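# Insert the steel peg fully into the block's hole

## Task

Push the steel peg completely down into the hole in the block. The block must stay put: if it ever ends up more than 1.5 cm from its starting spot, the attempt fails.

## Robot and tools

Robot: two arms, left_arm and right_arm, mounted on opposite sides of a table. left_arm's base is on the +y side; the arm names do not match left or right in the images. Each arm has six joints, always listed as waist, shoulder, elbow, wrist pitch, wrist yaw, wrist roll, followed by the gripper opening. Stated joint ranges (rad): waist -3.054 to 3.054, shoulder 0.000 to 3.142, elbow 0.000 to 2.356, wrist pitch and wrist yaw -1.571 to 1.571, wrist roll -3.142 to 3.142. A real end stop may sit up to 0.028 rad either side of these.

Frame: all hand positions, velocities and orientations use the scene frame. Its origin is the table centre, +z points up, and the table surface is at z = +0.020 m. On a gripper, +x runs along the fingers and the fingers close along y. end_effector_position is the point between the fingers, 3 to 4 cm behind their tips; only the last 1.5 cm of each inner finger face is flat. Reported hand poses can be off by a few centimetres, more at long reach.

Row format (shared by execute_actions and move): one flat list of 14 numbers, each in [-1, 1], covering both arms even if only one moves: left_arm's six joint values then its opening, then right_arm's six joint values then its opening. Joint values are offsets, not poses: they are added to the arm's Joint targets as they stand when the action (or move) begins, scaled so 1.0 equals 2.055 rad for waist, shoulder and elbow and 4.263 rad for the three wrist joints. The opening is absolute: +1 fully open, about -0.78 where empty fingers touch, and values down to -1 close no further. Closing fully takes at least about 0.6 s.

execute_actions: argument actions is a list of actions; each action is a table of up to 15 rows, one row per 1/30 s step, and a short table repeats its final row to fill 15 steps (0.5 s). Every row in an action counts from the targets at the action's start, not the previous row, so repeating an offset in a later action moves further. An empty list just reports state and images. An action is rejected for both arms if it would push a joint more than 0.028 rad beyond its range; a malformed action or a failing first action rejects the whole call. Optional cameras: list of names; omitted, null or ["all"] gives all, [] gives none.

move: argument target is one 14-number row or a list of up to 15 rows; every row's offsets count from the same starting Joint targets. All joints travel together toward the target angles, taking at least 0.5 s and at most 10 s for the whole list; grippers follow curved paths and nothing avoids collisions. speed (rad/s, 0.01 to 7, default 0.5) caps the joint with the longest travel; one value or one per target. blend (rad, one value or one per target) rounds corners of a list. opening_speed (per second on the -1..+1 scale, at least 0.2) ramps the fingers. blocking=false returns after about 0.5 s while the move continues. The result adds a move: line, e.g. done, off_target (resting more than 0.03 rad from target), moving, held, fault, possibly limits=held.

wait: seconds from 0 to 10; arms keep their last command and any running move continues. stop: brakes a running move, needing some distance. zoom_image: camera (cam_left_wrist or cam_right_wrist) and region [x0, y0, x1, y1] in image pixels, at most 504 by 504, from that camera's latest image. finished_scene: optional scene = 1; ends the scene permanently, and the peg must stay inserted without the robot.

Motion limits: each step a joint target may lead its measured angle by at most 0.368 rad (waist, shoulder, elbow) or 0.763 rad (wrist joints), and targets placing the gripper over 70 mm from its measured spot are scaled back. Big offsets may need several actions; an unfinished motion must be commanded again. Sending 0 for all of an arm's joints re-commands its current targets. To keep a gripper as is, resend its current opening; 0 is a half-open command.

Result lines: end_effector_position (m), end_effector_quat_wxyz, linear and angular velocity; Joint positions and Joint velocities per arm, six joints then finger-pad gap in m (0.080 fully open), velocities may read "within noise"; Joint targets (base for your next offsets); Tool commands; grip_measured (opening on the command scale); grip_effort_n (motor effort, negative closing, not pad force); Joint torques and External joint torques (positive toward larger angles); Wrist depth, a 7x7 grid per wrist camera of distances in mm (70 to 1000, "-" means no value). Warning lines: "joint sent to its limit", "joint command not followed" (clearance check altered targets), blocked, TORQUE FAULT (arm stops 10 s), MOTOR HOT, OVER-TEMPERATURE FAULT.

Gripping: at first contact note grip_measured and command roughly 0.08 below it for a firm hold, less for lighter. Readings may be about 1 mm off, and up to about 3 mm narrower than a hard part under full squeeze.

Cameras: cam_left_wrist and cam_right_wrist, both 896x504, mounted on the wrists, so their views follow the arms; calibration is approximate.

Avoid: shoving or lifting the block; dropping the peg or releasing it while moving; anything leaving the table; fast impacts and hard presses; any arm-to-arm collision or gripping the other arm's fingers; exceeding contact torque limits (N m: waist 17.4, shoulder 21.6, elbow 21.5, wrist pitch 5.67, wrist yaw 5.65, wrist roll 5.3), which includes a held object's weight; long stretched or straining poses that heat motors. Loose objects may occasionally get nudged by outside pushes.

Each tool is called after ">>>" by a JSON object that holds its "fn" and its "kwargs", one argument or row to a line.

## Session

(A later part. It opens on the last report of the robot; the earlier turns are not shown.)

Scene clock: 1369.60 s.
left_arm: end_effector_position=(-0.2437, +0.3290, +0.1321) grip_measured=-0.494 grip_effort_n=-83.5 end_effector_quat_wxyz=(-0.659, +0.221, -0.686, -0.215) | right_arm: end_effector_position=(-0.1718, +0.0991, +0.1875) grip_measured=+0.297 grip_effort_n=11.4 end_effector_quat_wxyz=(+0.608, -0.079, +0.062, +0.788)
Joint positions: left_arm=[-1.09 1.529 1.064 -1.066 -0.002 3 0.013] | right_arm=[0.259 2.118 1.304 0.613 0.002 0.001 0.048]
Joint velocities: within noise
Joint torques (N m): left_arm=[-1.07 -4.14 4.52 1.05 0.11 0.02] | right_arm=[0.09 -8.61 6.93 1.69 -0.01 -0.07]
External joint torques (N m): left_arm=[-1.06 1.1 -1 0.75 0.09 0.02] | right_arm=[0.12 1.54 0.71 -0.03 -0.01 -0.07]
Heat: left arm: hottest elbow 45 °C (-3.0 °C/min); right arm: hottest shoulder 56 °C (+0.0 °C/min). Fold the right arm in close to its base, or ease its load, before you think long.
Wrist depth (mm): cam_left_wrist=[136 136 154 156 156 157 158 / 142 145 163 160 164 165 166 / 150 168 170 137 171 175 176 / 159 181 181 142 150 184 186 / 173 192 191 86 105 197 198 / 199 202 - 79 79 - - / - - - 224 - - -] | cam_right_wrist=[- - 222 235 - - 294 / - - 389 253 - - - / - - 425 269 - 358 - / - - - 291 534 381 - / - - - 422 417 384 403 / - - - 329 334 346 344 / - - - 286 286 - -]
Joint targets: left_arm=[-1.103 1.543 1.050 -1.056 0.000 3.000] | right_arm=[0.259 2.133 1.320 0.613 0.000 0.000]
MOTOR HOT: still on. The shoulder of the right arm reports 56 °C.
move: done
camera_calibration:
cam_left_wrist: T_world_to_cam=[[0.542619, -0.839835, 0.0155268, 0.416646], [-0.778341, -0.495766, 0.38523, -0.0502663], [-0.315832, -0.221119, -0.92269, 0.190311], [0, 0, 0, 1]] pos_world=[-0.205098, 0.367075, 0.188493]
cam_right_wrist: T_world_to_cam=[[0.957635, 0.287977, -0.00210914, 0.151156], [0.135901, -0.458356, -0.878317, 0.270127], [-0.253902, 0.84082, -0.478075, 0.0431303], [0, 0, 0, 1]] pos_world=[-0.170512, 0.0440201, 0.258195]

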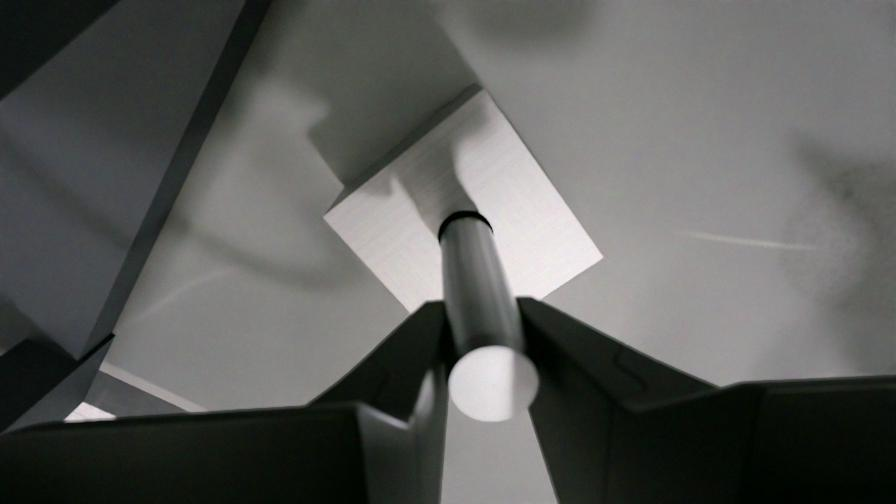

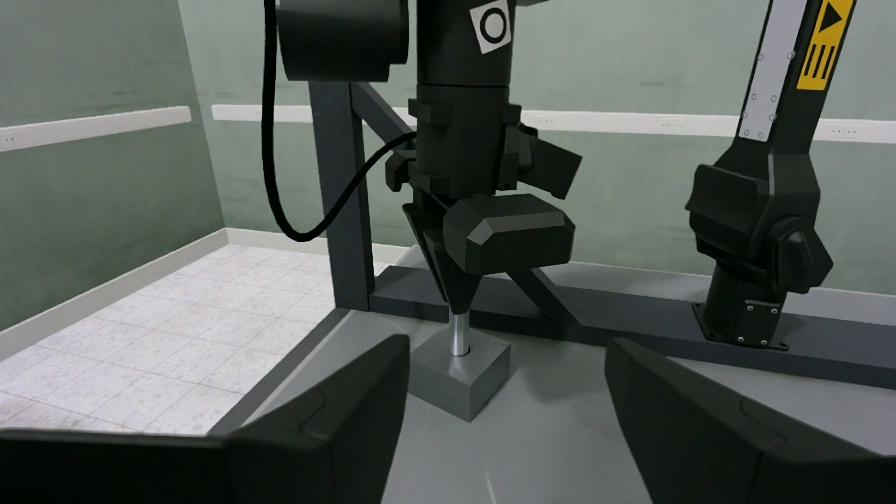

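>>> {"fn": "move", "kwargs": {
  "target": [0, 0, 0, -0.0033, 0, 0, -0.6, 0, 0, 0, 0, 0, 0, 0.3],
  "speed": 0.05
}}

>>> {"fn": "zoom_image", "kwargs": {
  "camera": "cam_right_wrist",
  "region": [435, 325, 485, 375]
}}

>>> {"fn": "zoom_image", "kwargs": {
  "camera": "cam_left_wrist",
  "region": [430, 200, 510, 280]
}}

Scene clock: 1380.73 s.
left_arm: end_effector_position=(-0.2434, +0.3292, +0.1320) grip_measured=-0.494 grip_effort_n=-83.5 end_effector_quat_wxyz=(-0.659, +0.221, -0.686, -0.215) | right_arm: end_effector_position=(-0.1718, +0.0991, +0.1875) grip_measured=+0.297 grip_effort_n=11.4 end_effector_quat_wxyz=(+0.608, -0.079, +0.062, +0.788)
Joint positions: left_arm=[-1.09 1.529 1.064 -1.068 -0.002 3 0.013] | right_arm=[0.259 2.118 1.304 0.613 0.002 0.001 0.048]
Joint velocities: within noise
Joint torques (N m): left_arm=[-1.15 -3.83 4.33 0.06 0.1 0.07] | right_arm=[-0.03 -8.64 6.85 1.7 -0.06 -0.08]
External joint torques (N m): left_arm=[-1.1 1.4 -1.2 -0.25 0.08 0.08] | right_arm=[0.07 1.4 0.7 0 -0.07 -0.09]
Heat: left arm: hottest elbow 43 °C (-5.0 °C/min); right arm: hottest shoulder 56 °C (+0.0 °C/min). Fold the right arm in close to its base, or ease its load, before you think long.
Wrist depth (mm): cam_left_wrist=[136 136 154 155 155 156 157 / 142 145 162 160 164 165 166 / 150 169 170 137 172 174 175 / 159 180 182 144 150 185 186 / 170 192 191 86 152 197 198 / 198 202 - 79 79 - - / - - - 224 - - -] | cam_right_wrist=[- - 222 236 - - 294 / - - 390 253 - - - / - - 424 268 - 358 - / - - - 271 534 381 - / - - - 423 418 387 405 / - - - 330 335 346 345 / - - - 288 287 - -]
Joint targets: left_arm=[-1.103 1.543 1.050 -1.070 0.001 3.000] | right_arm=[0.259 2.133 1.320 0.613 0.000 0.000]
MOTOR HOT: still on. The shoulder of the right arm reports 56 °C.
move: done
camera_calibration:
cam_left_wrist: T_world_to_cam=[[0.542569, -0.839872, 0.0152734, 0.416702], [-0.778935, -0.49623, 0.383427, -0.0495762], [-0.314451, -0.219933, -0.923445, 0.190535], [0, 0, 0, 1]] pos_world=[-0.204792, 0.36728, 0.188593]
cam_right_wrist: T_world_to_cam=[[0.957635, 0.287977, -0.00210914, 0.151156], [0.135901, -0.458356, -0.878317, 0.270127], [-0.253902, 0.84082, -0.478075, 0.0431303], [0, 0, 0, 1]] pos_world=[-0.170512, 0.0440201, 0.258195]

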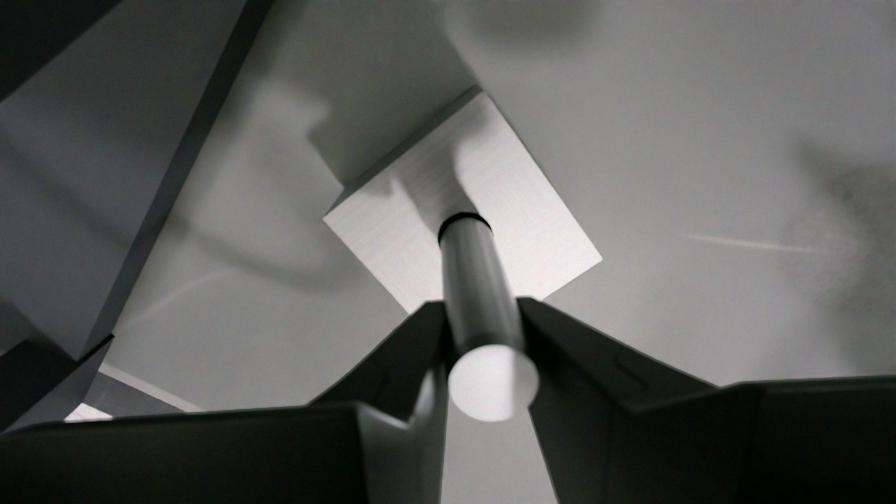

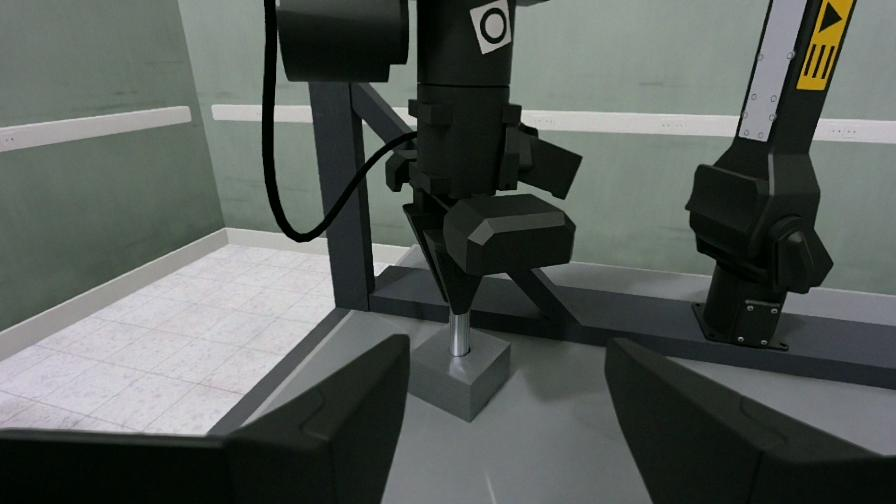

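Scaled by 10.080 from the camera's 896x504 image, which has a finer 1280x720 frame.

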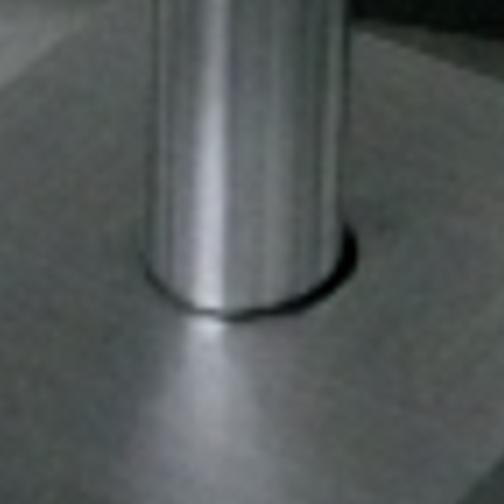

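Scaled by 6.300 from the camera's 896x504 image, which has a finer 1280x720 frame.

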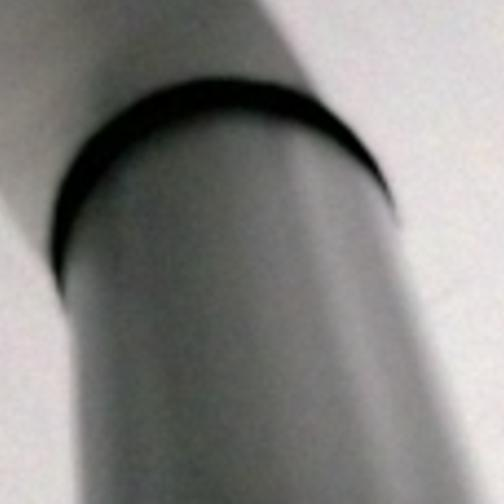

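>>> {"fn": "execute_actions", "kwargs": {
  "actions": []
}}

Scene clock: 1394.27 s.
left_arm: end_effector_position=(-0.2432, +0.3293, +0.1320) grip_measured=-0.494 grip_effort_n=-83.5 end_effector_quat_wxyz=(-0.660, +0.221, -0.685, -0.215) | right_arm: end_effector_position=(-0.1718, +0.0991, +0.1875) grip_measured=+0.297 grip_effort_n=11.4 end_effector_quat_wxyz=(+0.608, -0.079, +0.062, +0.788)
Joint positions: left_arm=[-1.09 1.529 1.064 -1.068 -0.002 3 0.013] | right_arm=[0.259 2.118 1.304 0.613 0.002 0.001 0.048]
Joint velocities: within noise
Joint torques (N m): left_arm=[-0.91 -3.99 4.66 0.08 0.1 0.02] | right_arm=[-0.05 -8.52 6.88 1.72 0 -0.07]
External joint torques (N m): left_arm=[-0.94 1.26 -0.89 -0.23 0.1 0.02] | right_arm=[-0.01 1.37 0.81 0.05 0 -0.07]
Heat: left arm: hottest elbow 43 °C (-5.1 °C/min); right arm: hottest shoulder 56 °C (+0.0 °C/min). Fold the right arm in close to its base, or ease its load, before you think long.
Wrist depth (mm): cam_left_wrist=[136 136 154 155 155 157 158 / 142 145 162 160 165 165 166 / 150 169 169 137 172 175 176 / 158 180 181 144 149 185 186 / 170 192 191 86 151 198 198 / 198 202 - 79 79 - - / - - - 222 - - -] | cam_right_wrist=[- - 222 235 - - 296 / - - 388 253 - - - / - - 422 268 - 360 - / - - - 271 534 379 - / - - - 422 421 387 406 / - - - 330 336 347 344 / - - - 287 287 - -]
Joint targets: left_arm=[-1.103 1.543 1.050 -1.070 0.001 3.000] | right_arm=[0.259 2.133 1.320 0.613 0.000 0.000]
Tool commands: left_gripper/opening=-0.6 right_gripper/opening=+0.3
MOTOR HOT: still on. The shoulder of the right arm reports 56 °C.
camera_calibration:
cam_left_wrist: T_world_to_cam=[[0.542585, -0.839861, 0.0153395, 0.416634], [-0.779169, -0.496385, 0.382751, -0.0493595], [-0.313844, -0.219627, -0.923724, 0.190632], [0, 0, 0, 1]] pos_world=[-0.20469, 0.367281, 0.188593]
cam_right_wrist: T_world_to_cam=[[0.957635, 0.287977, -0.00210914, 0.151156], [0.135901, -0.458356, -0.878317, 0.270127], [-0.253902, 0.84082, -0.478075, 0.0431303], [0, 0, 0, 1]] pos_world=[-0.170512, 0.0440201, 0.258195]

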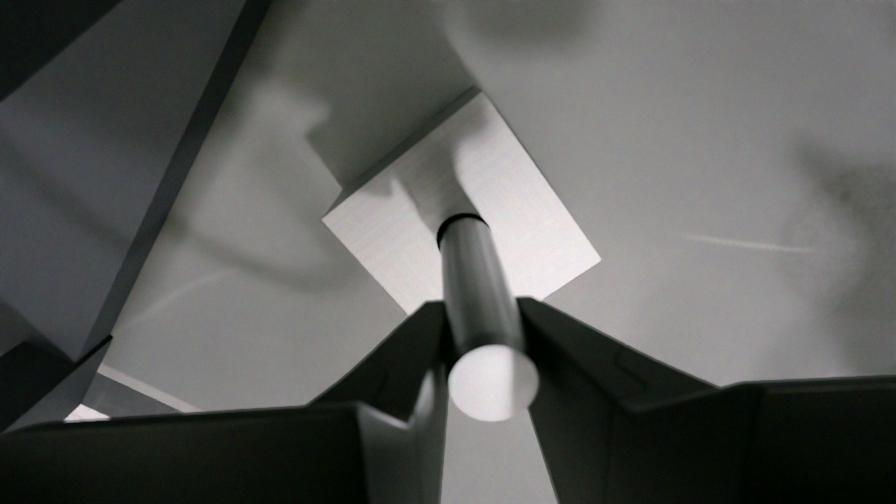

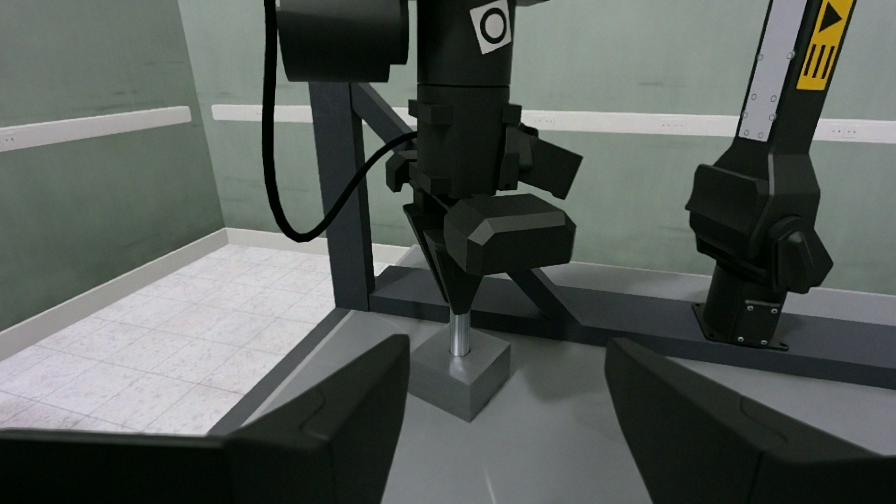

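>>> {"fn": "move", "kwargs": {
  "target": [0, 0.00174, -0.00551, 0.00349, 0, 0, -0.6, 0, 0, 0, 0, 0, 0, 0.3],
  "speed": 0.05,
  "cameras": ["cam_left_wrist", "cam_right_wrist"]
}}

>>> {"fn": "zoom_image", "kwargs": {
  "camera": "cam_left_wrist",
  "region": [430, 200, 510, 280]
}}

>>> {"fn": "zoom_image", "kwargs": {
  "camera": "cam_right_wrist",
  "region": [435, 325, 485, 375]
}}

Scene clock: 1399.83 s.
left_arm: end_effector_position=(-0.2431, +0.3297, +0.1306) grip_measured=-0.494 grip_effort_n=-83.5 end_effector_quat_wxyz=(-0.660, +0.220, -0.685, -0.216) | right_arm: end_effector_position=(-0.1718, +0.0991, +0.1875) grip_measured=+0.297 grip_effort_n=11.4 end_effector_quat_wxyz=(+0.608, -0.079, +0.062, +0.788)
Joint positions: left_arm=[-1.09 1.529 1.058 -1.063 0 3 0.013] | right_arm=[0.259 2.118 1.304 0.613 0.002 0.001 0.048]
Joint velocities: within noise
Joint torques (N m): left_arm=[-1.15 -3.82 3.93 0.82 0.01 0.08] | right_arm=[0.15 -8.8 6.97 1.72 -0.01 -0.07]
External joint torques (N m): left_arm=[-1.16 1.42 -1.56 0.55 0.01 0.08] | right_arm=[0.27 1.13 0.89 0.05 -0.02 -0.08]
Heat: left arm: hottest elbow 42 °C (-5.0 °C/min); right arm: hottest shoulder 56 °C (+0.0 °C/min). Fold the right arm in close to its base, or ease its load, before you think long.
Wrist depth (mm): cam_left_wrist=[136 135 154 154 155 155 156 / 141 145 161 159 163 164 165 / 149 168 169 136 171 174 174 / 158 180 179 143 147 184 184 / 170 192 190 86 150 195 197 / 198 201 - 79 79 - - / - - - - - - -] | cam_right_wrist=[- - 221 235 - - 292 / - - 389 252 - - - / - - 425 268 - 358 - / - - - 273 529 384 - / - - - 424 418 384 404 / - - - 329 335 347 346 / - - - 288 287 - -]
Joint targets: left_arm=[-1.103 1.546 1.039 -1.055 0.000 3.000] | right_arm=[0.259 2.133 1.320 0.613 0.000 0.000]
MOTOR HOT: still on. The shoulder of the right arm reports 56 °C.
move: done
camera_calibration:
cam_left_wrist: T_world_to_cam=[[0.542471, -0.839967, 0.0134188, 0.417181], [-0.778896, -0.496918, 0.382613, -0.0482413], [-0.314715, -0.218009, -0.923811, 0.188712], [0, 0, 0, 1]] pos_world=[-0.204493, 0.367587, 0.187194]
cam_right_wrist: T_world_to_cam=[[0.957635, 0.287977, -0.00210914, 0.151156], [0.135901, -0.458356, -0.878317, 0.270127], [-0.253902, 0.84082, -0.478075, 0.0431303], [0, 0, 0, 1]] pos_world=[-0.170512, 0.0440201, 0.258195]

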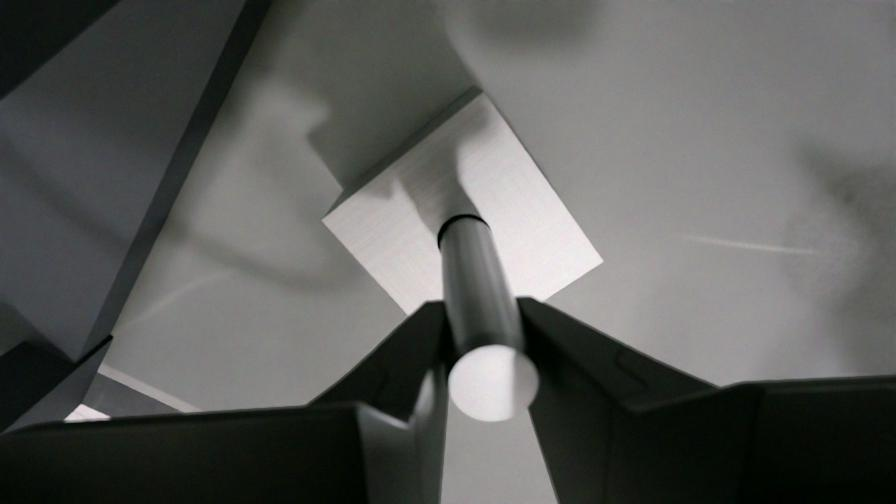

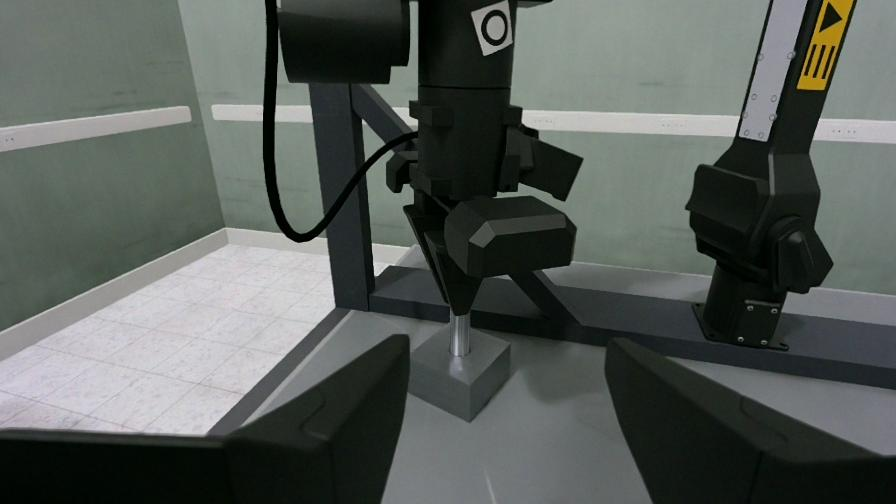

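Scaled by 6.300 from the camera's 896x504 image, which has a finer 1280x720 frame.

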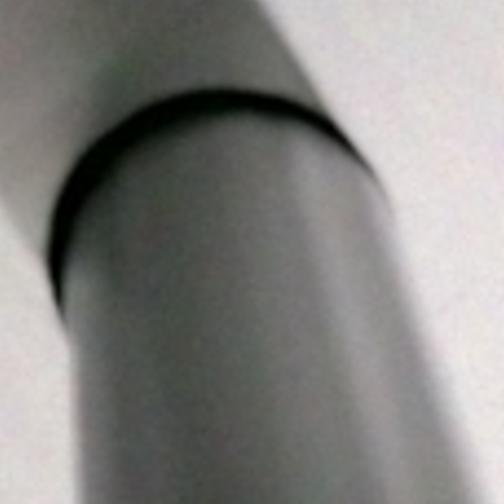

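Scaled by 10.080 from the camera's 896x504 image, which has a finer 1280x720 frame.

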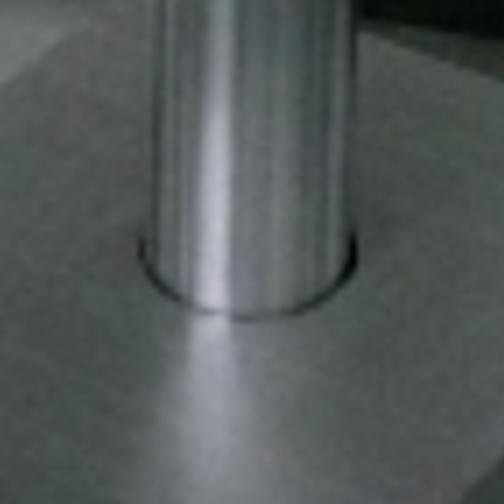

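>>> {"fn": "move", "kwargs": {
  "target": [0, 0.00174, -0.00551, 0.00279, 0, 0, -0.6, 0, 0, 0, 0, 0, 0, 0.3],
  "speed": 0.05,
  "cameras": ["cam_left_wrist", "cam_right_wrist"]
}}

>>> {"fn": "zoom_image", "kwargs": {
  "camera": "cam_left_wrist",
  "region": [430, 200, 510, 280]
}}

>>> {"fn": "zoom_image", "kwargs": {
  "camera": "cam_right_wrist",
  "region": [435, 325, 485, 375]
}}

Scene clock: 1409.63 s.
left_arm: end_effector_position=(-0.2429, +0.3299, +0.1296) grip_measured=-0.494 grip_effort_n=-83.5 end_effector_quat_wxyz=(-0.659, +0.220, -0.686, -0.216) | right_arm: end_effector_position=(-0.1718, +0.0991, +0.1875) grip_measured=+0.297 grip_effort_n=11.4 end_effector_quat_wxyz=(+0.608, -0.079, +0.062, +0.788)
Joint positions: left_arm=[-1.09 1.529 1.054 -1.058 0.001 3.001 0.013] | right_arm=[0.259 2.118 1.304 0.613 0.002 0.001 0.048]
Joint velocities: within noise
Joint torques (N m): left_arm=[-0.94 -3.1 2.88 1.37 -0.04 0.03] | right_arm=[0.05 -8.73 6.77 1.74 -0.05 -0.07]
External joint torques (N m): left_arm=[-0.96 2.14 -2.67 1.06 -0.05 0.03] | right_arm=[0.08 1.2 0.69 0.07 -0.06 -0.07]
Heat: left arm: hottest elbow 42 °C (-4.0 °C/min); right arm: hottest shoulder 56 °C (+0.0 °C/min). Fold the right arm in close to its base, or ease its load, before you think long.
Wrist depth (mm): cam_left_wrist=[135 135 153 154 154 155 156 / 141 145 161 158 163 163 164 / 148 168 169 136 170 173 174 / 158 180 180 141 147 183 184 / 170 191 190 86 105 195 196 / 199 201 - 79 79 - - / - - - 223 - - -] | cam_right_wrist=[- - 220 234 - - 294 / - - 387 253 - - 316 / - - 424 268 - 359 - / - - - 273 532 381 - / - - - 422 419 384 403 / - - - 328 337 345 346 / - - - 289 286 - -]
Joint targets: left_arm=[-1.102 1.550 1.027 -1.044 0.001 2.999] | right_arm=[0.259 2.133 1.320 0.613 0.000 0.000]
MOTOR HOT: still on. The shoulder of the right arm reports 56 °C.
move: done
camera_calibration:
cam_left_wrist: T_world_to_cam=[[0.542128, -0.840206, 0.0122474, 0.417411], [-0.77877, -0.496907, 0.382885, -0.0476831], [-0.315617, -0.217111, -0.923715, 0.187341], [0, 0, 0, 1]] pos_world=[-0.204296, 0.367691, 0.186195]
cam_right_wrist: T_world_to_cam=[[0.957635, 0.287977, -0.00210914, 0.151156], [0.135901, -0.458356, -0.878317, 0.270127], [-0.253902, 0.84082, -0.478075, 0.0431303], [0, 0, 0, 1]] pos_world=[-0.170512, 0.0440201, 0.258195]

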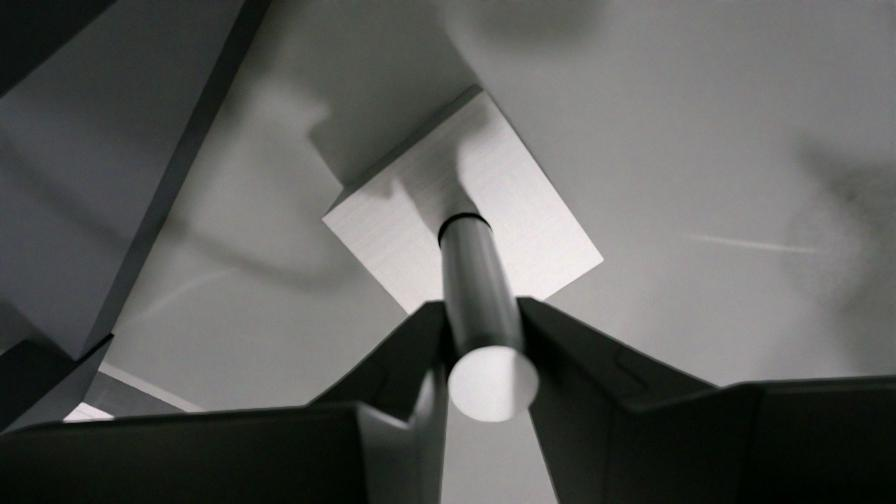

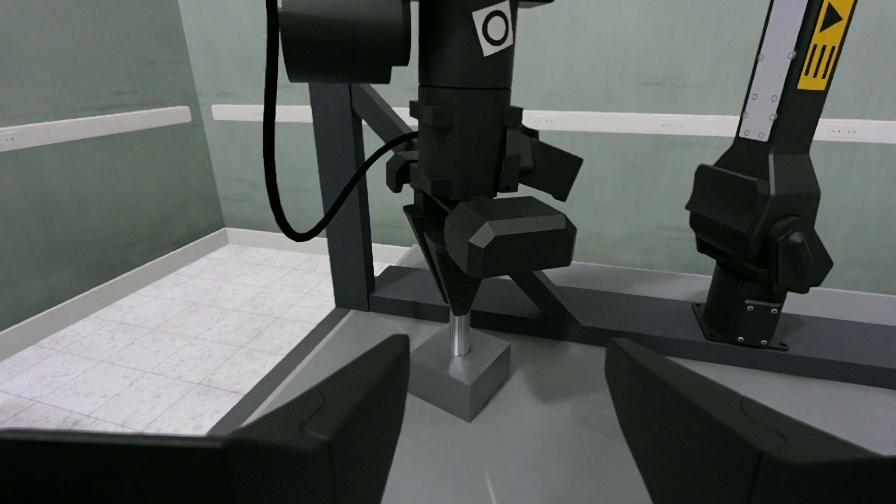

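Scaled by 6.300 from the camera's 896x504 image, which has a finer 1280x720 frame.

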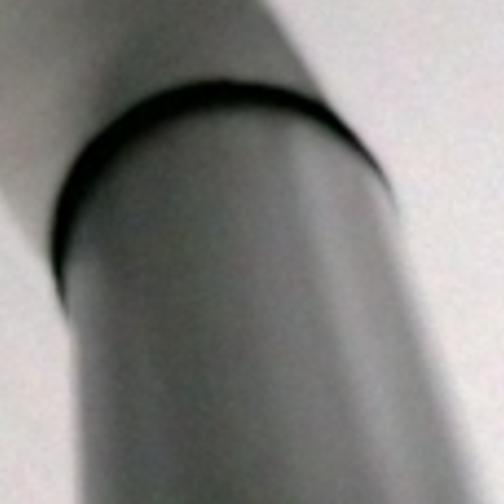

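Scaled by 10.080 from the camera's 896x504 image, which has a finer 1280x720 frame.

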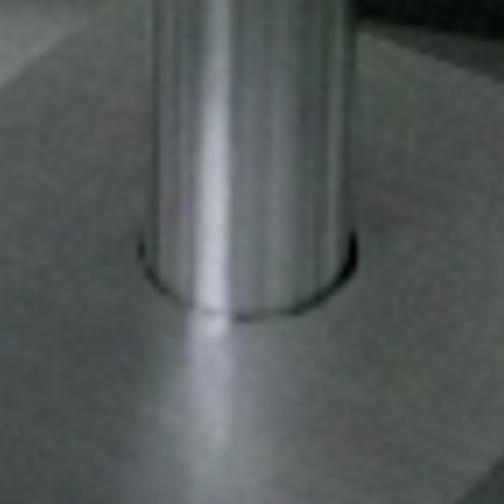

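>>> {"fn": "zoom_image", "kwargs": {
  "camera": "cam_right_wrist",
  "region": [420, 290, 500, 370]
}}

>>> {"fn": "zoom_image", "kwargs": {
  "camera": "cam_left_wrist",
  "region": [320, 80, 620, 420]
}}

Scaled by 6.300 from the camera's 896x504 image, which has a finer 1280x720 frame.

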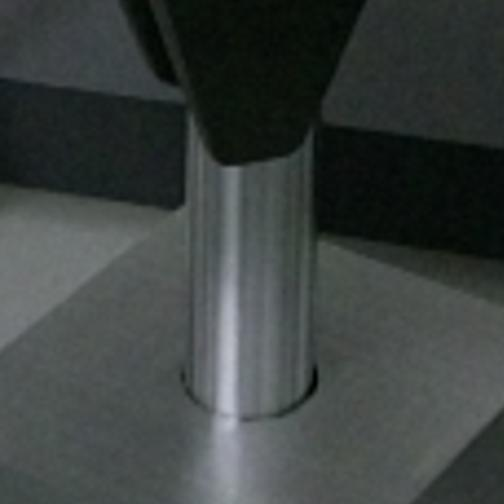

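Scaled by 1.482 from the camera's 896x504 image, which has a finer 1280x720 frame.

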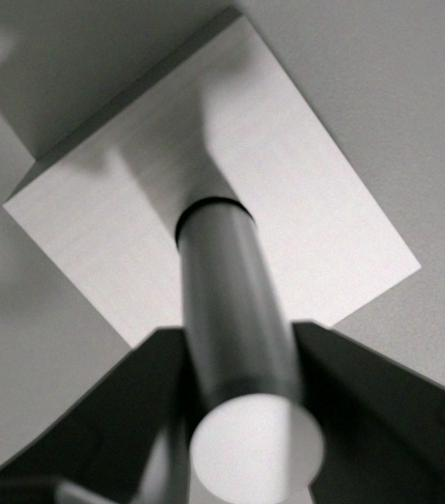

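>>> {"fn": "move", "kwargs": {
  "target": [0, 0.00087, -0.00138, -0.0014, 0, 0, -0.6, 0, 0, 0, 0, 0, 0, 0.3],
  "speed": 0.05,
  "cameras": ["cam_left_wrist", "cam_right_wrist"]
}}

>>> {"fn": "zoom_image", "kwargs": {
  "camera": "cam_left_wrist",
  "region": [430, 200, 510, 280]
}}

>>> {"fn": "zoom_image", "kwargs": {
  "camera": "cam_right_wrist",
  "region": [435, 310, 495, 370]
}}

Scene clock: 1436.60 s.
left_arm: end_effector_position=(-0.2429, +0.3299, +0.1295) grip_measured=-0.494 grip_effort_n=-83.5 end_effector_quat_wxyz=(-0.659, +0.220, -0.686, -0.216) | right_arm: end_effector_position=(-0.1718, +0.0991, +0.1875) grip_measured=+0.297 grip_effort_n=11.4 end_effector_quat_wxyz=(+0.608, -0.079, +0.062, +0.788)
Joint positions: left_arm=[-1.09 1.529 1.054 -1.058 0.001 3.001 0.013] | right_arm=[0.259 2.118 1.304 0.613 0.002 0.001 0.048]
Joint velocities: within noise
Joint torques (N m): left_arm=[-1.23 -2.84 2.83 0.91 -0.01 0.03] | right_arm=[-0.12 -8.68 6.75 1.7 -0.01 -0.09]
External joint torques (N m): left_arm=[-1.22 2.43 -2.72 0.61 -0.02 0.03] | right_arm=[-0.16 1.29 0.65 0.02 -0.01 -0.09]
Heat: left arm: hottest elbow 41 °C (-3.0 °C/min); right arm: hottest shoulder 57 °C (+1.0 °C/min). Fold the right arm in close to its base, or ease its load, before you think long.
Wrist depth (mm): cam_left_wrist=[135 135 153 154 154 155 156 / 142 145 161 159 163 164 164 / 149 168 168 136 170 173 174 / 158 180 181 141 147 184 184 / 171 192 190 86 105 195 196 / 198 202 - 79 79 - - / - - - 222 - - -] | cam_right_wrist=[- - 220 235 - - 294 / - - 391 253 - - 316 / - - - 267 - 357 - / - - - 273 536 383 - / - - - 423 419 385 406 / - - - 329 334 347 347 / - - - 288 288 - -]
Joint targets: left_arm=[-1.102 1.552 1.024 -1.049 0.000 3.000] | right_arm=[0.259 2.133 1.320 0.613 0.000 0.000]
MOTOR HOT: still on. The shoulder of the right arm reports 57 °C.
move: done
camera_calibration:
cam_left_wrist: T_world_to_cam=[[0.541822, -0.840403, 0.0123056, 0.417411], [-0.778982, -0.496617, 0.382828, -0.0477836], [-0.315619, -0.217011, -0.923738, 0.187216], [0, 0, 0, 1]] pos_world=[-0.204296, 0.367691, 0.186094]
cam_right_wrist: T_world_to_cam=[[0.957635, 0.287977, -0.00210914, 0.151156], [0.135901, -0.458356, -0.878317, 0.270127], [-0.253902, 0.84082, -0.478075, 0.0431303], [0, 0, 0, 1]] pos_world=[-0.170512, 0.0440201, 0.258195]

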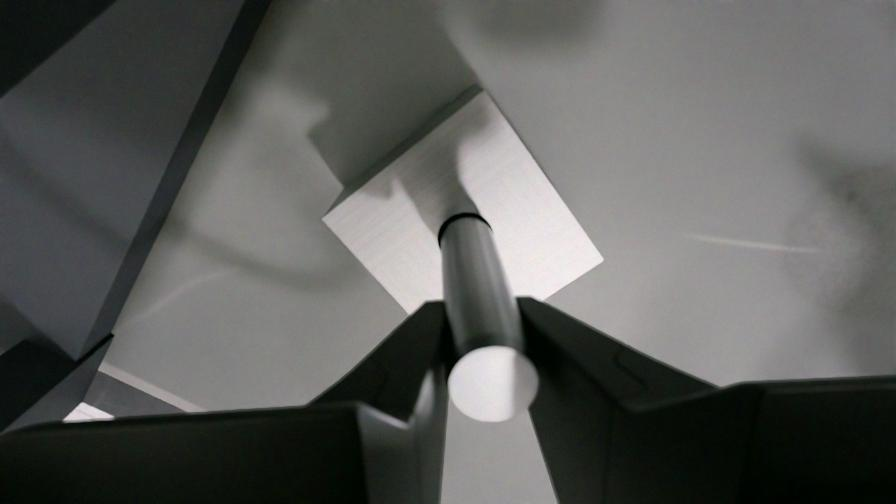

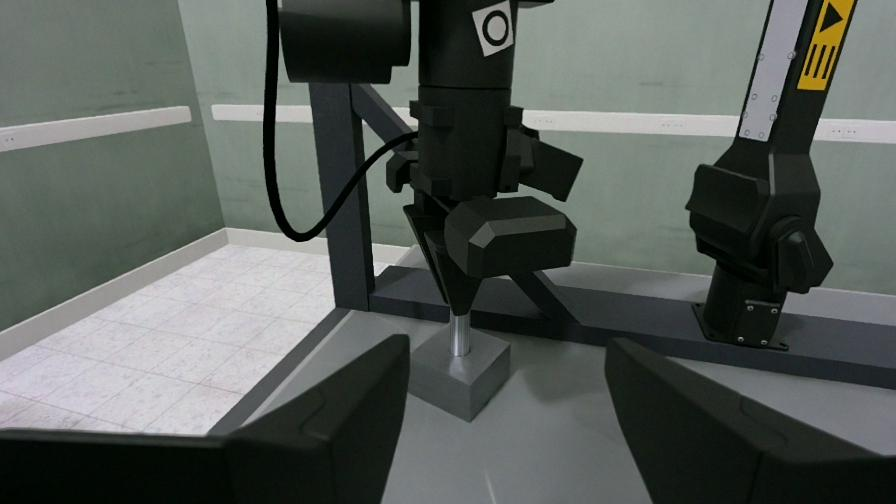

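Scaled by 6.300 from the camera's 896x504 image, which has a finer 1280x720 frame.

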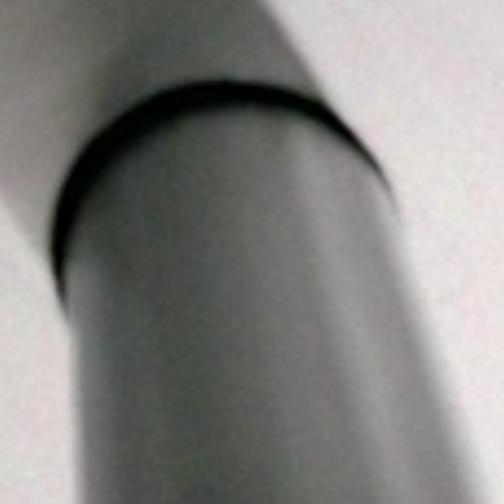

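Scaled by 8.400 from the camera's 896x504 image, which has a finer 1280x720 frame.

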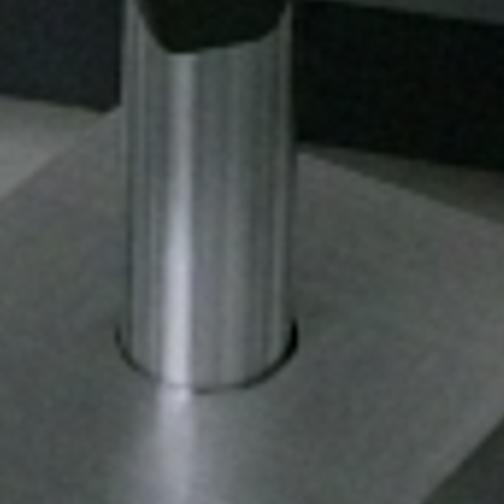

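>>> {"fn": "zoom_image", "kwargs": {
  "camera": "cam_right_wrist",
  "region": [444, 338, 474, 368]
}}

>>> {"fn": "zoom_image", "kwargs": {
  "camera": "cam_left_wrist",
  "region": [435, 205, 495, 265]
}}

Scaled by 16.800 from the camera's 896x504 image, which has a finer 1280x720 frame.

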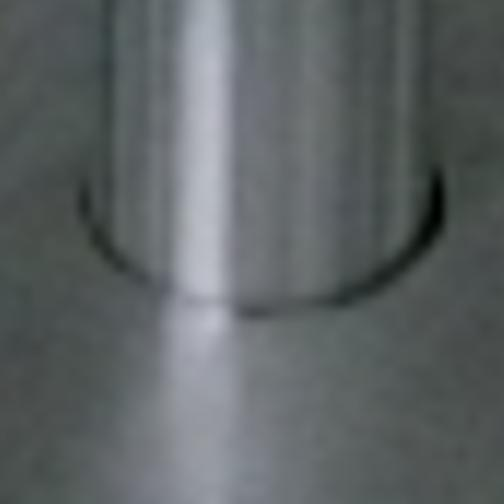

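Scaled by 8.400 from the camera's 896x504 image, which has a finer 1280x720 frame.

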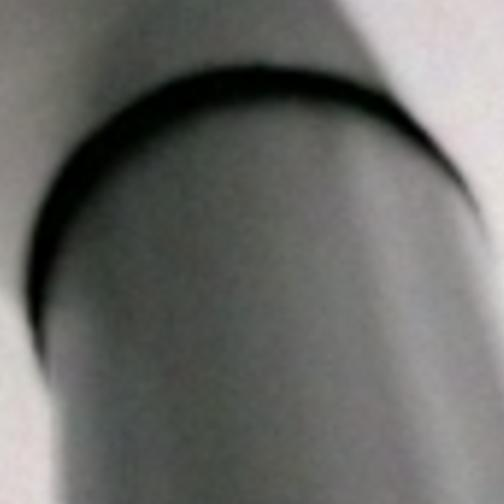

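>>> {"fn": "move", "kwargs": {
  "target": [0, 0, 0, -0.0014, 0, 0, -0.6, 0, 0, 0, 0, 0, 0, 0.3],
  "speed": 0.05,
  "cameras": []
}}

>>> {"fn": "move", "kwargs": {
  "target": [0, 0, 0, -0.0014, 0, 0, -0.6, 0, 0, 0, 0, 0, 0, 0.3],
  "speed": 0.05,
  "cameras": ["cam_left_wrist", "cam_right_wrist"]
}}

>>> {"fn": "zoom_image", "kwargs": {
  "camera": "cam_right_wrist",
  "region": [444, 338, 474, 368]
}}

>>> {"fn": "zoom_image", "kwargs": {
  "camera": "cam_left_wrist",
  "region": [435, 205, 495, 265]
}}

Scene clock: 1502.40 s.
left_arm: end_effector_position=(-0.2428, +0.3299, +0.1295) grip_measured=-0.494 grip_effort_n=-83.5 end_effector_quat_wxyz=(-0.660, +0.220, -0.686, -0.216) | right_arm: end_effector_position=(-0.1718, +0.0991, +0.1875) grip_measured=+0.297 grip_effort_n=11.4 end_effector_quat_wxyz=(+0.608, -0.079, +0.062, +0.788)
Joint positions: left_arm=[-1.09 1.529 1.054 -1.059 0.001 3.001 0.013] | right_arm=[0.259 2.118 1.304 0.613 0.002 0.001 0.048]
Joint velocities: within noise
Joint torques (N m): left_arm=[-0.89 -3 2.45 0.52 -0.08 0.03] | right_arm=[-0.31 -8.49 6.78 1.72 -0.04 -0.08]
External joint torques (N m): left_arm=[-0.89 2.22 -3.05 0.23 -0.09 0.03] | right_arm=[-0.26 1.48 0.68 0.03 -0.04 -0.09]
Heat: left arm: hottest elbow 40 °C (-1.0 °C/min); right arm: hottest shoulder 57 °C (+0.0 °C/min). Fold the right arm in close to its base, or ease its load, before you think long.
Wrist depth (mm): cam_left_wrist=[136 135 153 154 154 155 156 / 141 145 161 158 163 164 164 / 149 168 168 136 170 173 174 / 158 180 180 141 147 183 184 / 171 192 190 86 105 196 196 / 198 201 - 79 79 - - / - - - 221 - - -] | cam_right_wrist=[- - 220 236 - - 293 / - - 387 253 - - 315 / - - - 268 - 357 - / - - - 274 529 382 - / - - - 421 419 384 402 / - - - 329 335 347 346 / - - - 288 287 - -]
Joint targets: left_arm=[-1.102 1.552 1.024 -1.055 0.000 3.000] | right_arm=[0.259 2.133 1.320 0.613 0.000 0.000]
MOTOR HOT: still on. The shoulder of the right arm reports 57 °C.
move: done
No camera images: "cameras" was empty.

Scene clock: 1503.27 s.
left_arm: end_effector_position=(-0.2423, +0.3301, +0.1255) grip_measured=-0.494 grip_effort_n=-83.5 end_effector_quat_wxyz=(-0.662, +0.220, -0.682, -0.218) | right_arm: end_effector_position=(-0.1718, +0.0991, +0.1875) grip_measured=+0.297 grip_effort_n=11.4 end_effector_quat_wxyz=(+0.608, -0.079, +0.062, +0.788)
Joint positions: left_arm=[-1.089 1.538 1.046 -1.051 0.002 2.997 0.013] | right_arm=[0.259 2.118 1.304 0.613 0.002 0.001 0.048]
Joint velocities: within noise
Joint torques (N m): left_arm=[-1.27 -4.11 3.39 -0.62 -0.07 0.15] | right_arm=[0.02 -8.69 6.97 1.74 -0.03 -0.06]
External joint torques (N m): left_arm=[-1.27 1.12 -2.1 -0.91 -0.08 0.15] | right_arm=[0.05 1.29 0.86 0.06 -0.03 -0.06]
Heat: left arm: hottest elbow 40 °C (-1.0 °C/min); right arm: hottest shoulder 57 °C (+0.0 °C/min). Fold the right arm in close to its base, or ease its load, before you think long.
Wrist depth (mm): cam_left_wrist=[130 131 149 150 151 151 152 / 136 139 156 154 158 159 160 / 145 165 164 131 165 168 169 / 152 174 173 136 141 178 179 / 166 185 182 86 95 189 190 / 193 193 - 79 79 - - / - - - 213 - - -] | cam_right_wrist=[- - 220 235 - - 297 / - - 388 253 - - - / - - - 271 - 357 - / - - - 229 532 381 - / - - - 425 419 386 404 / - - - 328 335 349 346 / - - - 288 288 - -]
Joint targets: left_arm=[-1.102 1.552 1.025 -1.061 0.001 3.000] | right_arm=[0.259 2.133 1.320 0.613 0.000 0.000]
MOTOR HOT: still on. The shoulder of the right arm reports 57 °C.
move: done
camera_calibration:
cam_left_wrist: T_world_to_cam=[[0.545557, -0.837984, 0.0122329, 0.417424], [-0.779586, -0.502073, 0.37439, -0.0429408], [-0.307591, -0.213788, -0.92719, 0.185099], [0, 0, 0, 1]] pos_world=[-0.20427, 0.367807, 0.182593]
cam_right_wrist: T_world_to_cam=[[0.957635, 0.287977, -0.00210914, 0.151156], [0.135901, -0.458356, -0.878317, 0.270127], [-0.253902, 0.84082, -0.478075, 0.0431303], [0, 0, 0, 1]] pos_world=[-0.170512, 0.0440201, 0.258195]

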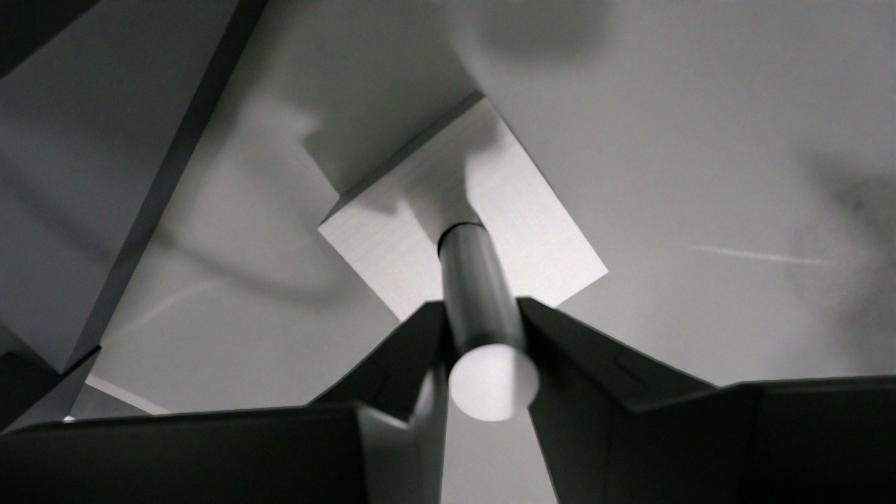

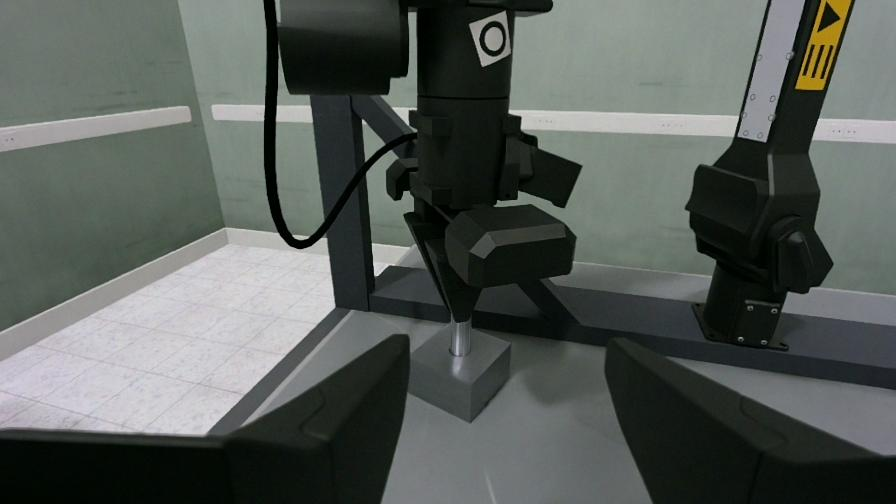

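Scaled by 16.800 from the camera's 896x504 image, which has a finer 1280x720 frame.

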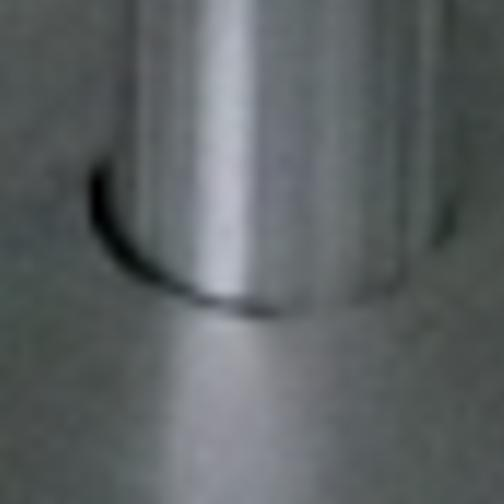

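Scaled by 8.400 from the camera's 896x504 image, which has a finer 1280x720 frame.

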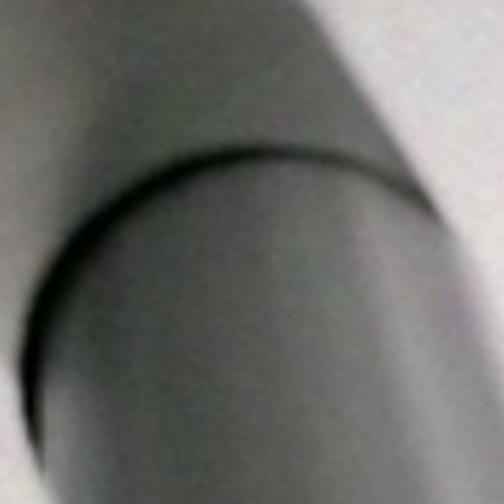

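>>> {"fn": "move", "kwargs": {
  "target": [0, 0.0005, -0.001, 0.003, 0, 0, -0.6, 0, 0, 0, 0, 0, 0, 0.3],
  "speed": 0.05,
  "cameras": ["cam_left_wrist", "cam_right_wrist"]
}}

>>> {"fn": "zoom_image", "kwargs": {
  "camera": "cam_right_wrist",
  "region": [444, 338, 474, 368]
}}

>>> {"fn": "zoom_image", "kwargs": {
  "camera": "cam_left_wrist",
  "region": [435, 205, 495, 265]
}}

Scene clock: 1512.17 s.
left_arm: end_effector_position=(-0.2425, +0.3300, +0.1239) grip_measured=-0.494 grip_effort_n=-83.5 end_effector_quat_wxyz=(-0.662, +0.220, -0.683, -0.218) | right_arm: end_effector_position=(-0.1718, +0.0991, +0.1875) grip_measured=+0.297 grip_effort_n=11.4 end_effector_quat_wxyz=(+0.608, -0.079, +0.062, +0.788)
Joint positions: left_arm=[-1.089 1.539 1.041 -1.043 0.002 2.997 0.013] | right_arm=[0.259 2.118 1.304 0.613 0.002 0.001 0.048]
Joint velocities: within noise
Joint torques (N m): left_arm=[-1.13 -4.24 3.91 -0.19 -0.02 0.06] | right_arm=[-0.12 -8.52 6.82 1.72 -0.03 -0.1]
External joint torques (N m): left_arm=[-1.15 1.03 -1.57 -0.48 -0.03 0.06] | right_arm=[-0.08 1.41 0.74 0.05 -0.04 -0.1]
Heat: left arm: hottest elbow 40 °C (+0.0 °C/min); right arm: hottest shoulder 57 °C (+0.0 °C/min). Fold the right arm in close to its base, or ease its load, before you think long.
Wrist depth (mm): cam_left_wrist=[128 129 147 148 149 149 150 / 135 140 154 153 157 158 158 / 144 163 162 129 164 164 167 / 150 172 171 134 139 176 177 / 167 182 181 86 142 186 188 / 191 191 - 79 79 - - / - - - 210 - - -] | cam_right_wrist=[- - 222 236 - - 296 / - - 390 253 - - - / - - - 271 - 357 - / - - - 231 528 381 - / - - - 425 420 385 403 / - - - 329 335 348 345 / - - - 287 288 - -]
Joint targets: left_arm=[-1.102 1.553 1.022 -1.049 0.001 3.000] | right_arm=[0.259 2.133 1.320 0.613 0.000 0.000]
MOTOR HOT: still on. The shoulder of the right arm reports 57 °C.
move: done
camera_calibration:
cam_left_wrist: T_world_to_cam=[[0.545543, -0.837995, 0.0121678, 0.417512], [-0.779242, -0.501843, 0.375413, -0.0425853], [-0.308488, -0.214285, -0.926778, 0.183416], [0, 0, 0, 1]] pos_world=[-0.204373, 0.367805, 0.180893]
cam_right_wrist: T_world_to_cam=[[0.957635, 0.287977, -0.00210914, 0.151156], [0.135901, -0.458356, -0.878317, 0.270127], [-0.253902, 0.84082, -0.478075, 0.0431303], [0, 0, 0, 1]] pos_world=[-0.170512, 0.0440201, 0.258195]

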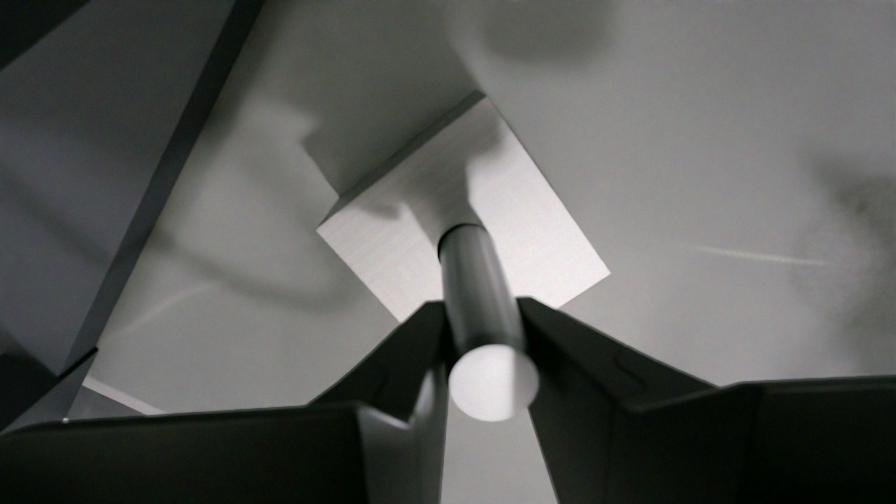

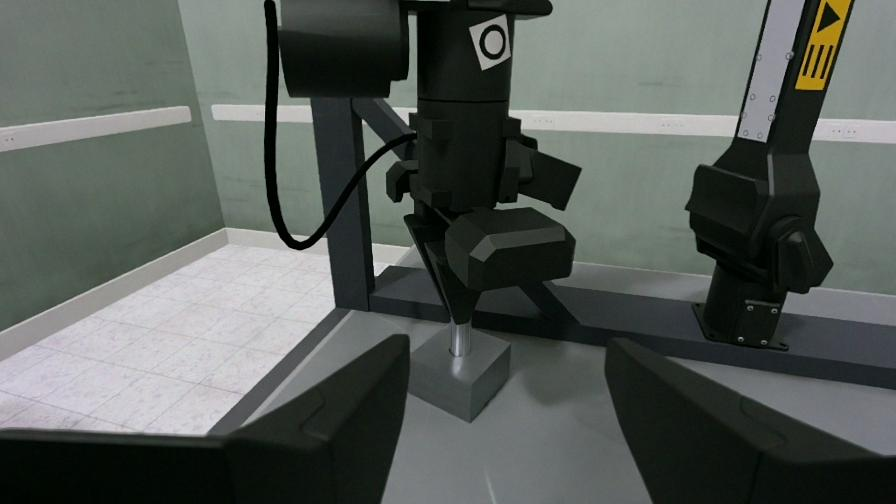

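Scaled by 16.800 from the camera's 896x504 image, which has a finer 1280x720 frame.

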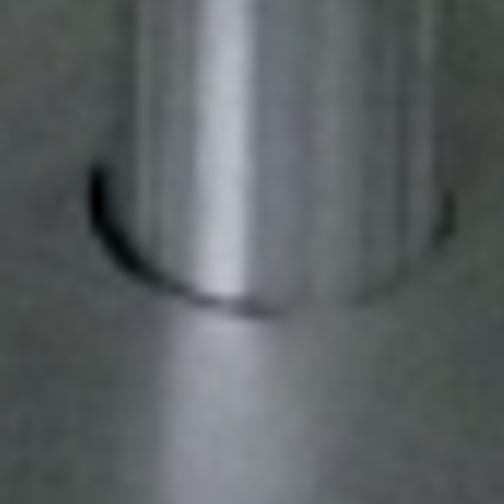

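Scaled by 8.400 from the camera's 896x504 image, which has a finer 1280x720 frame.

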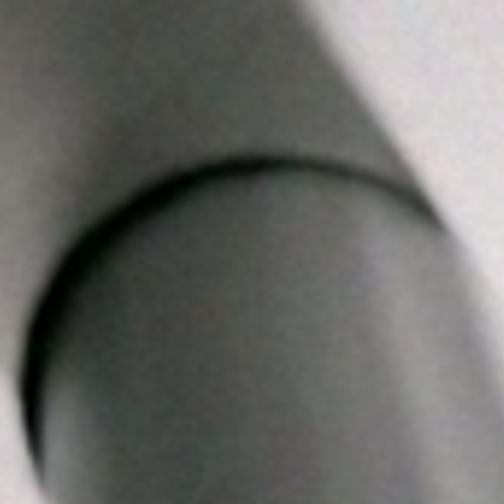

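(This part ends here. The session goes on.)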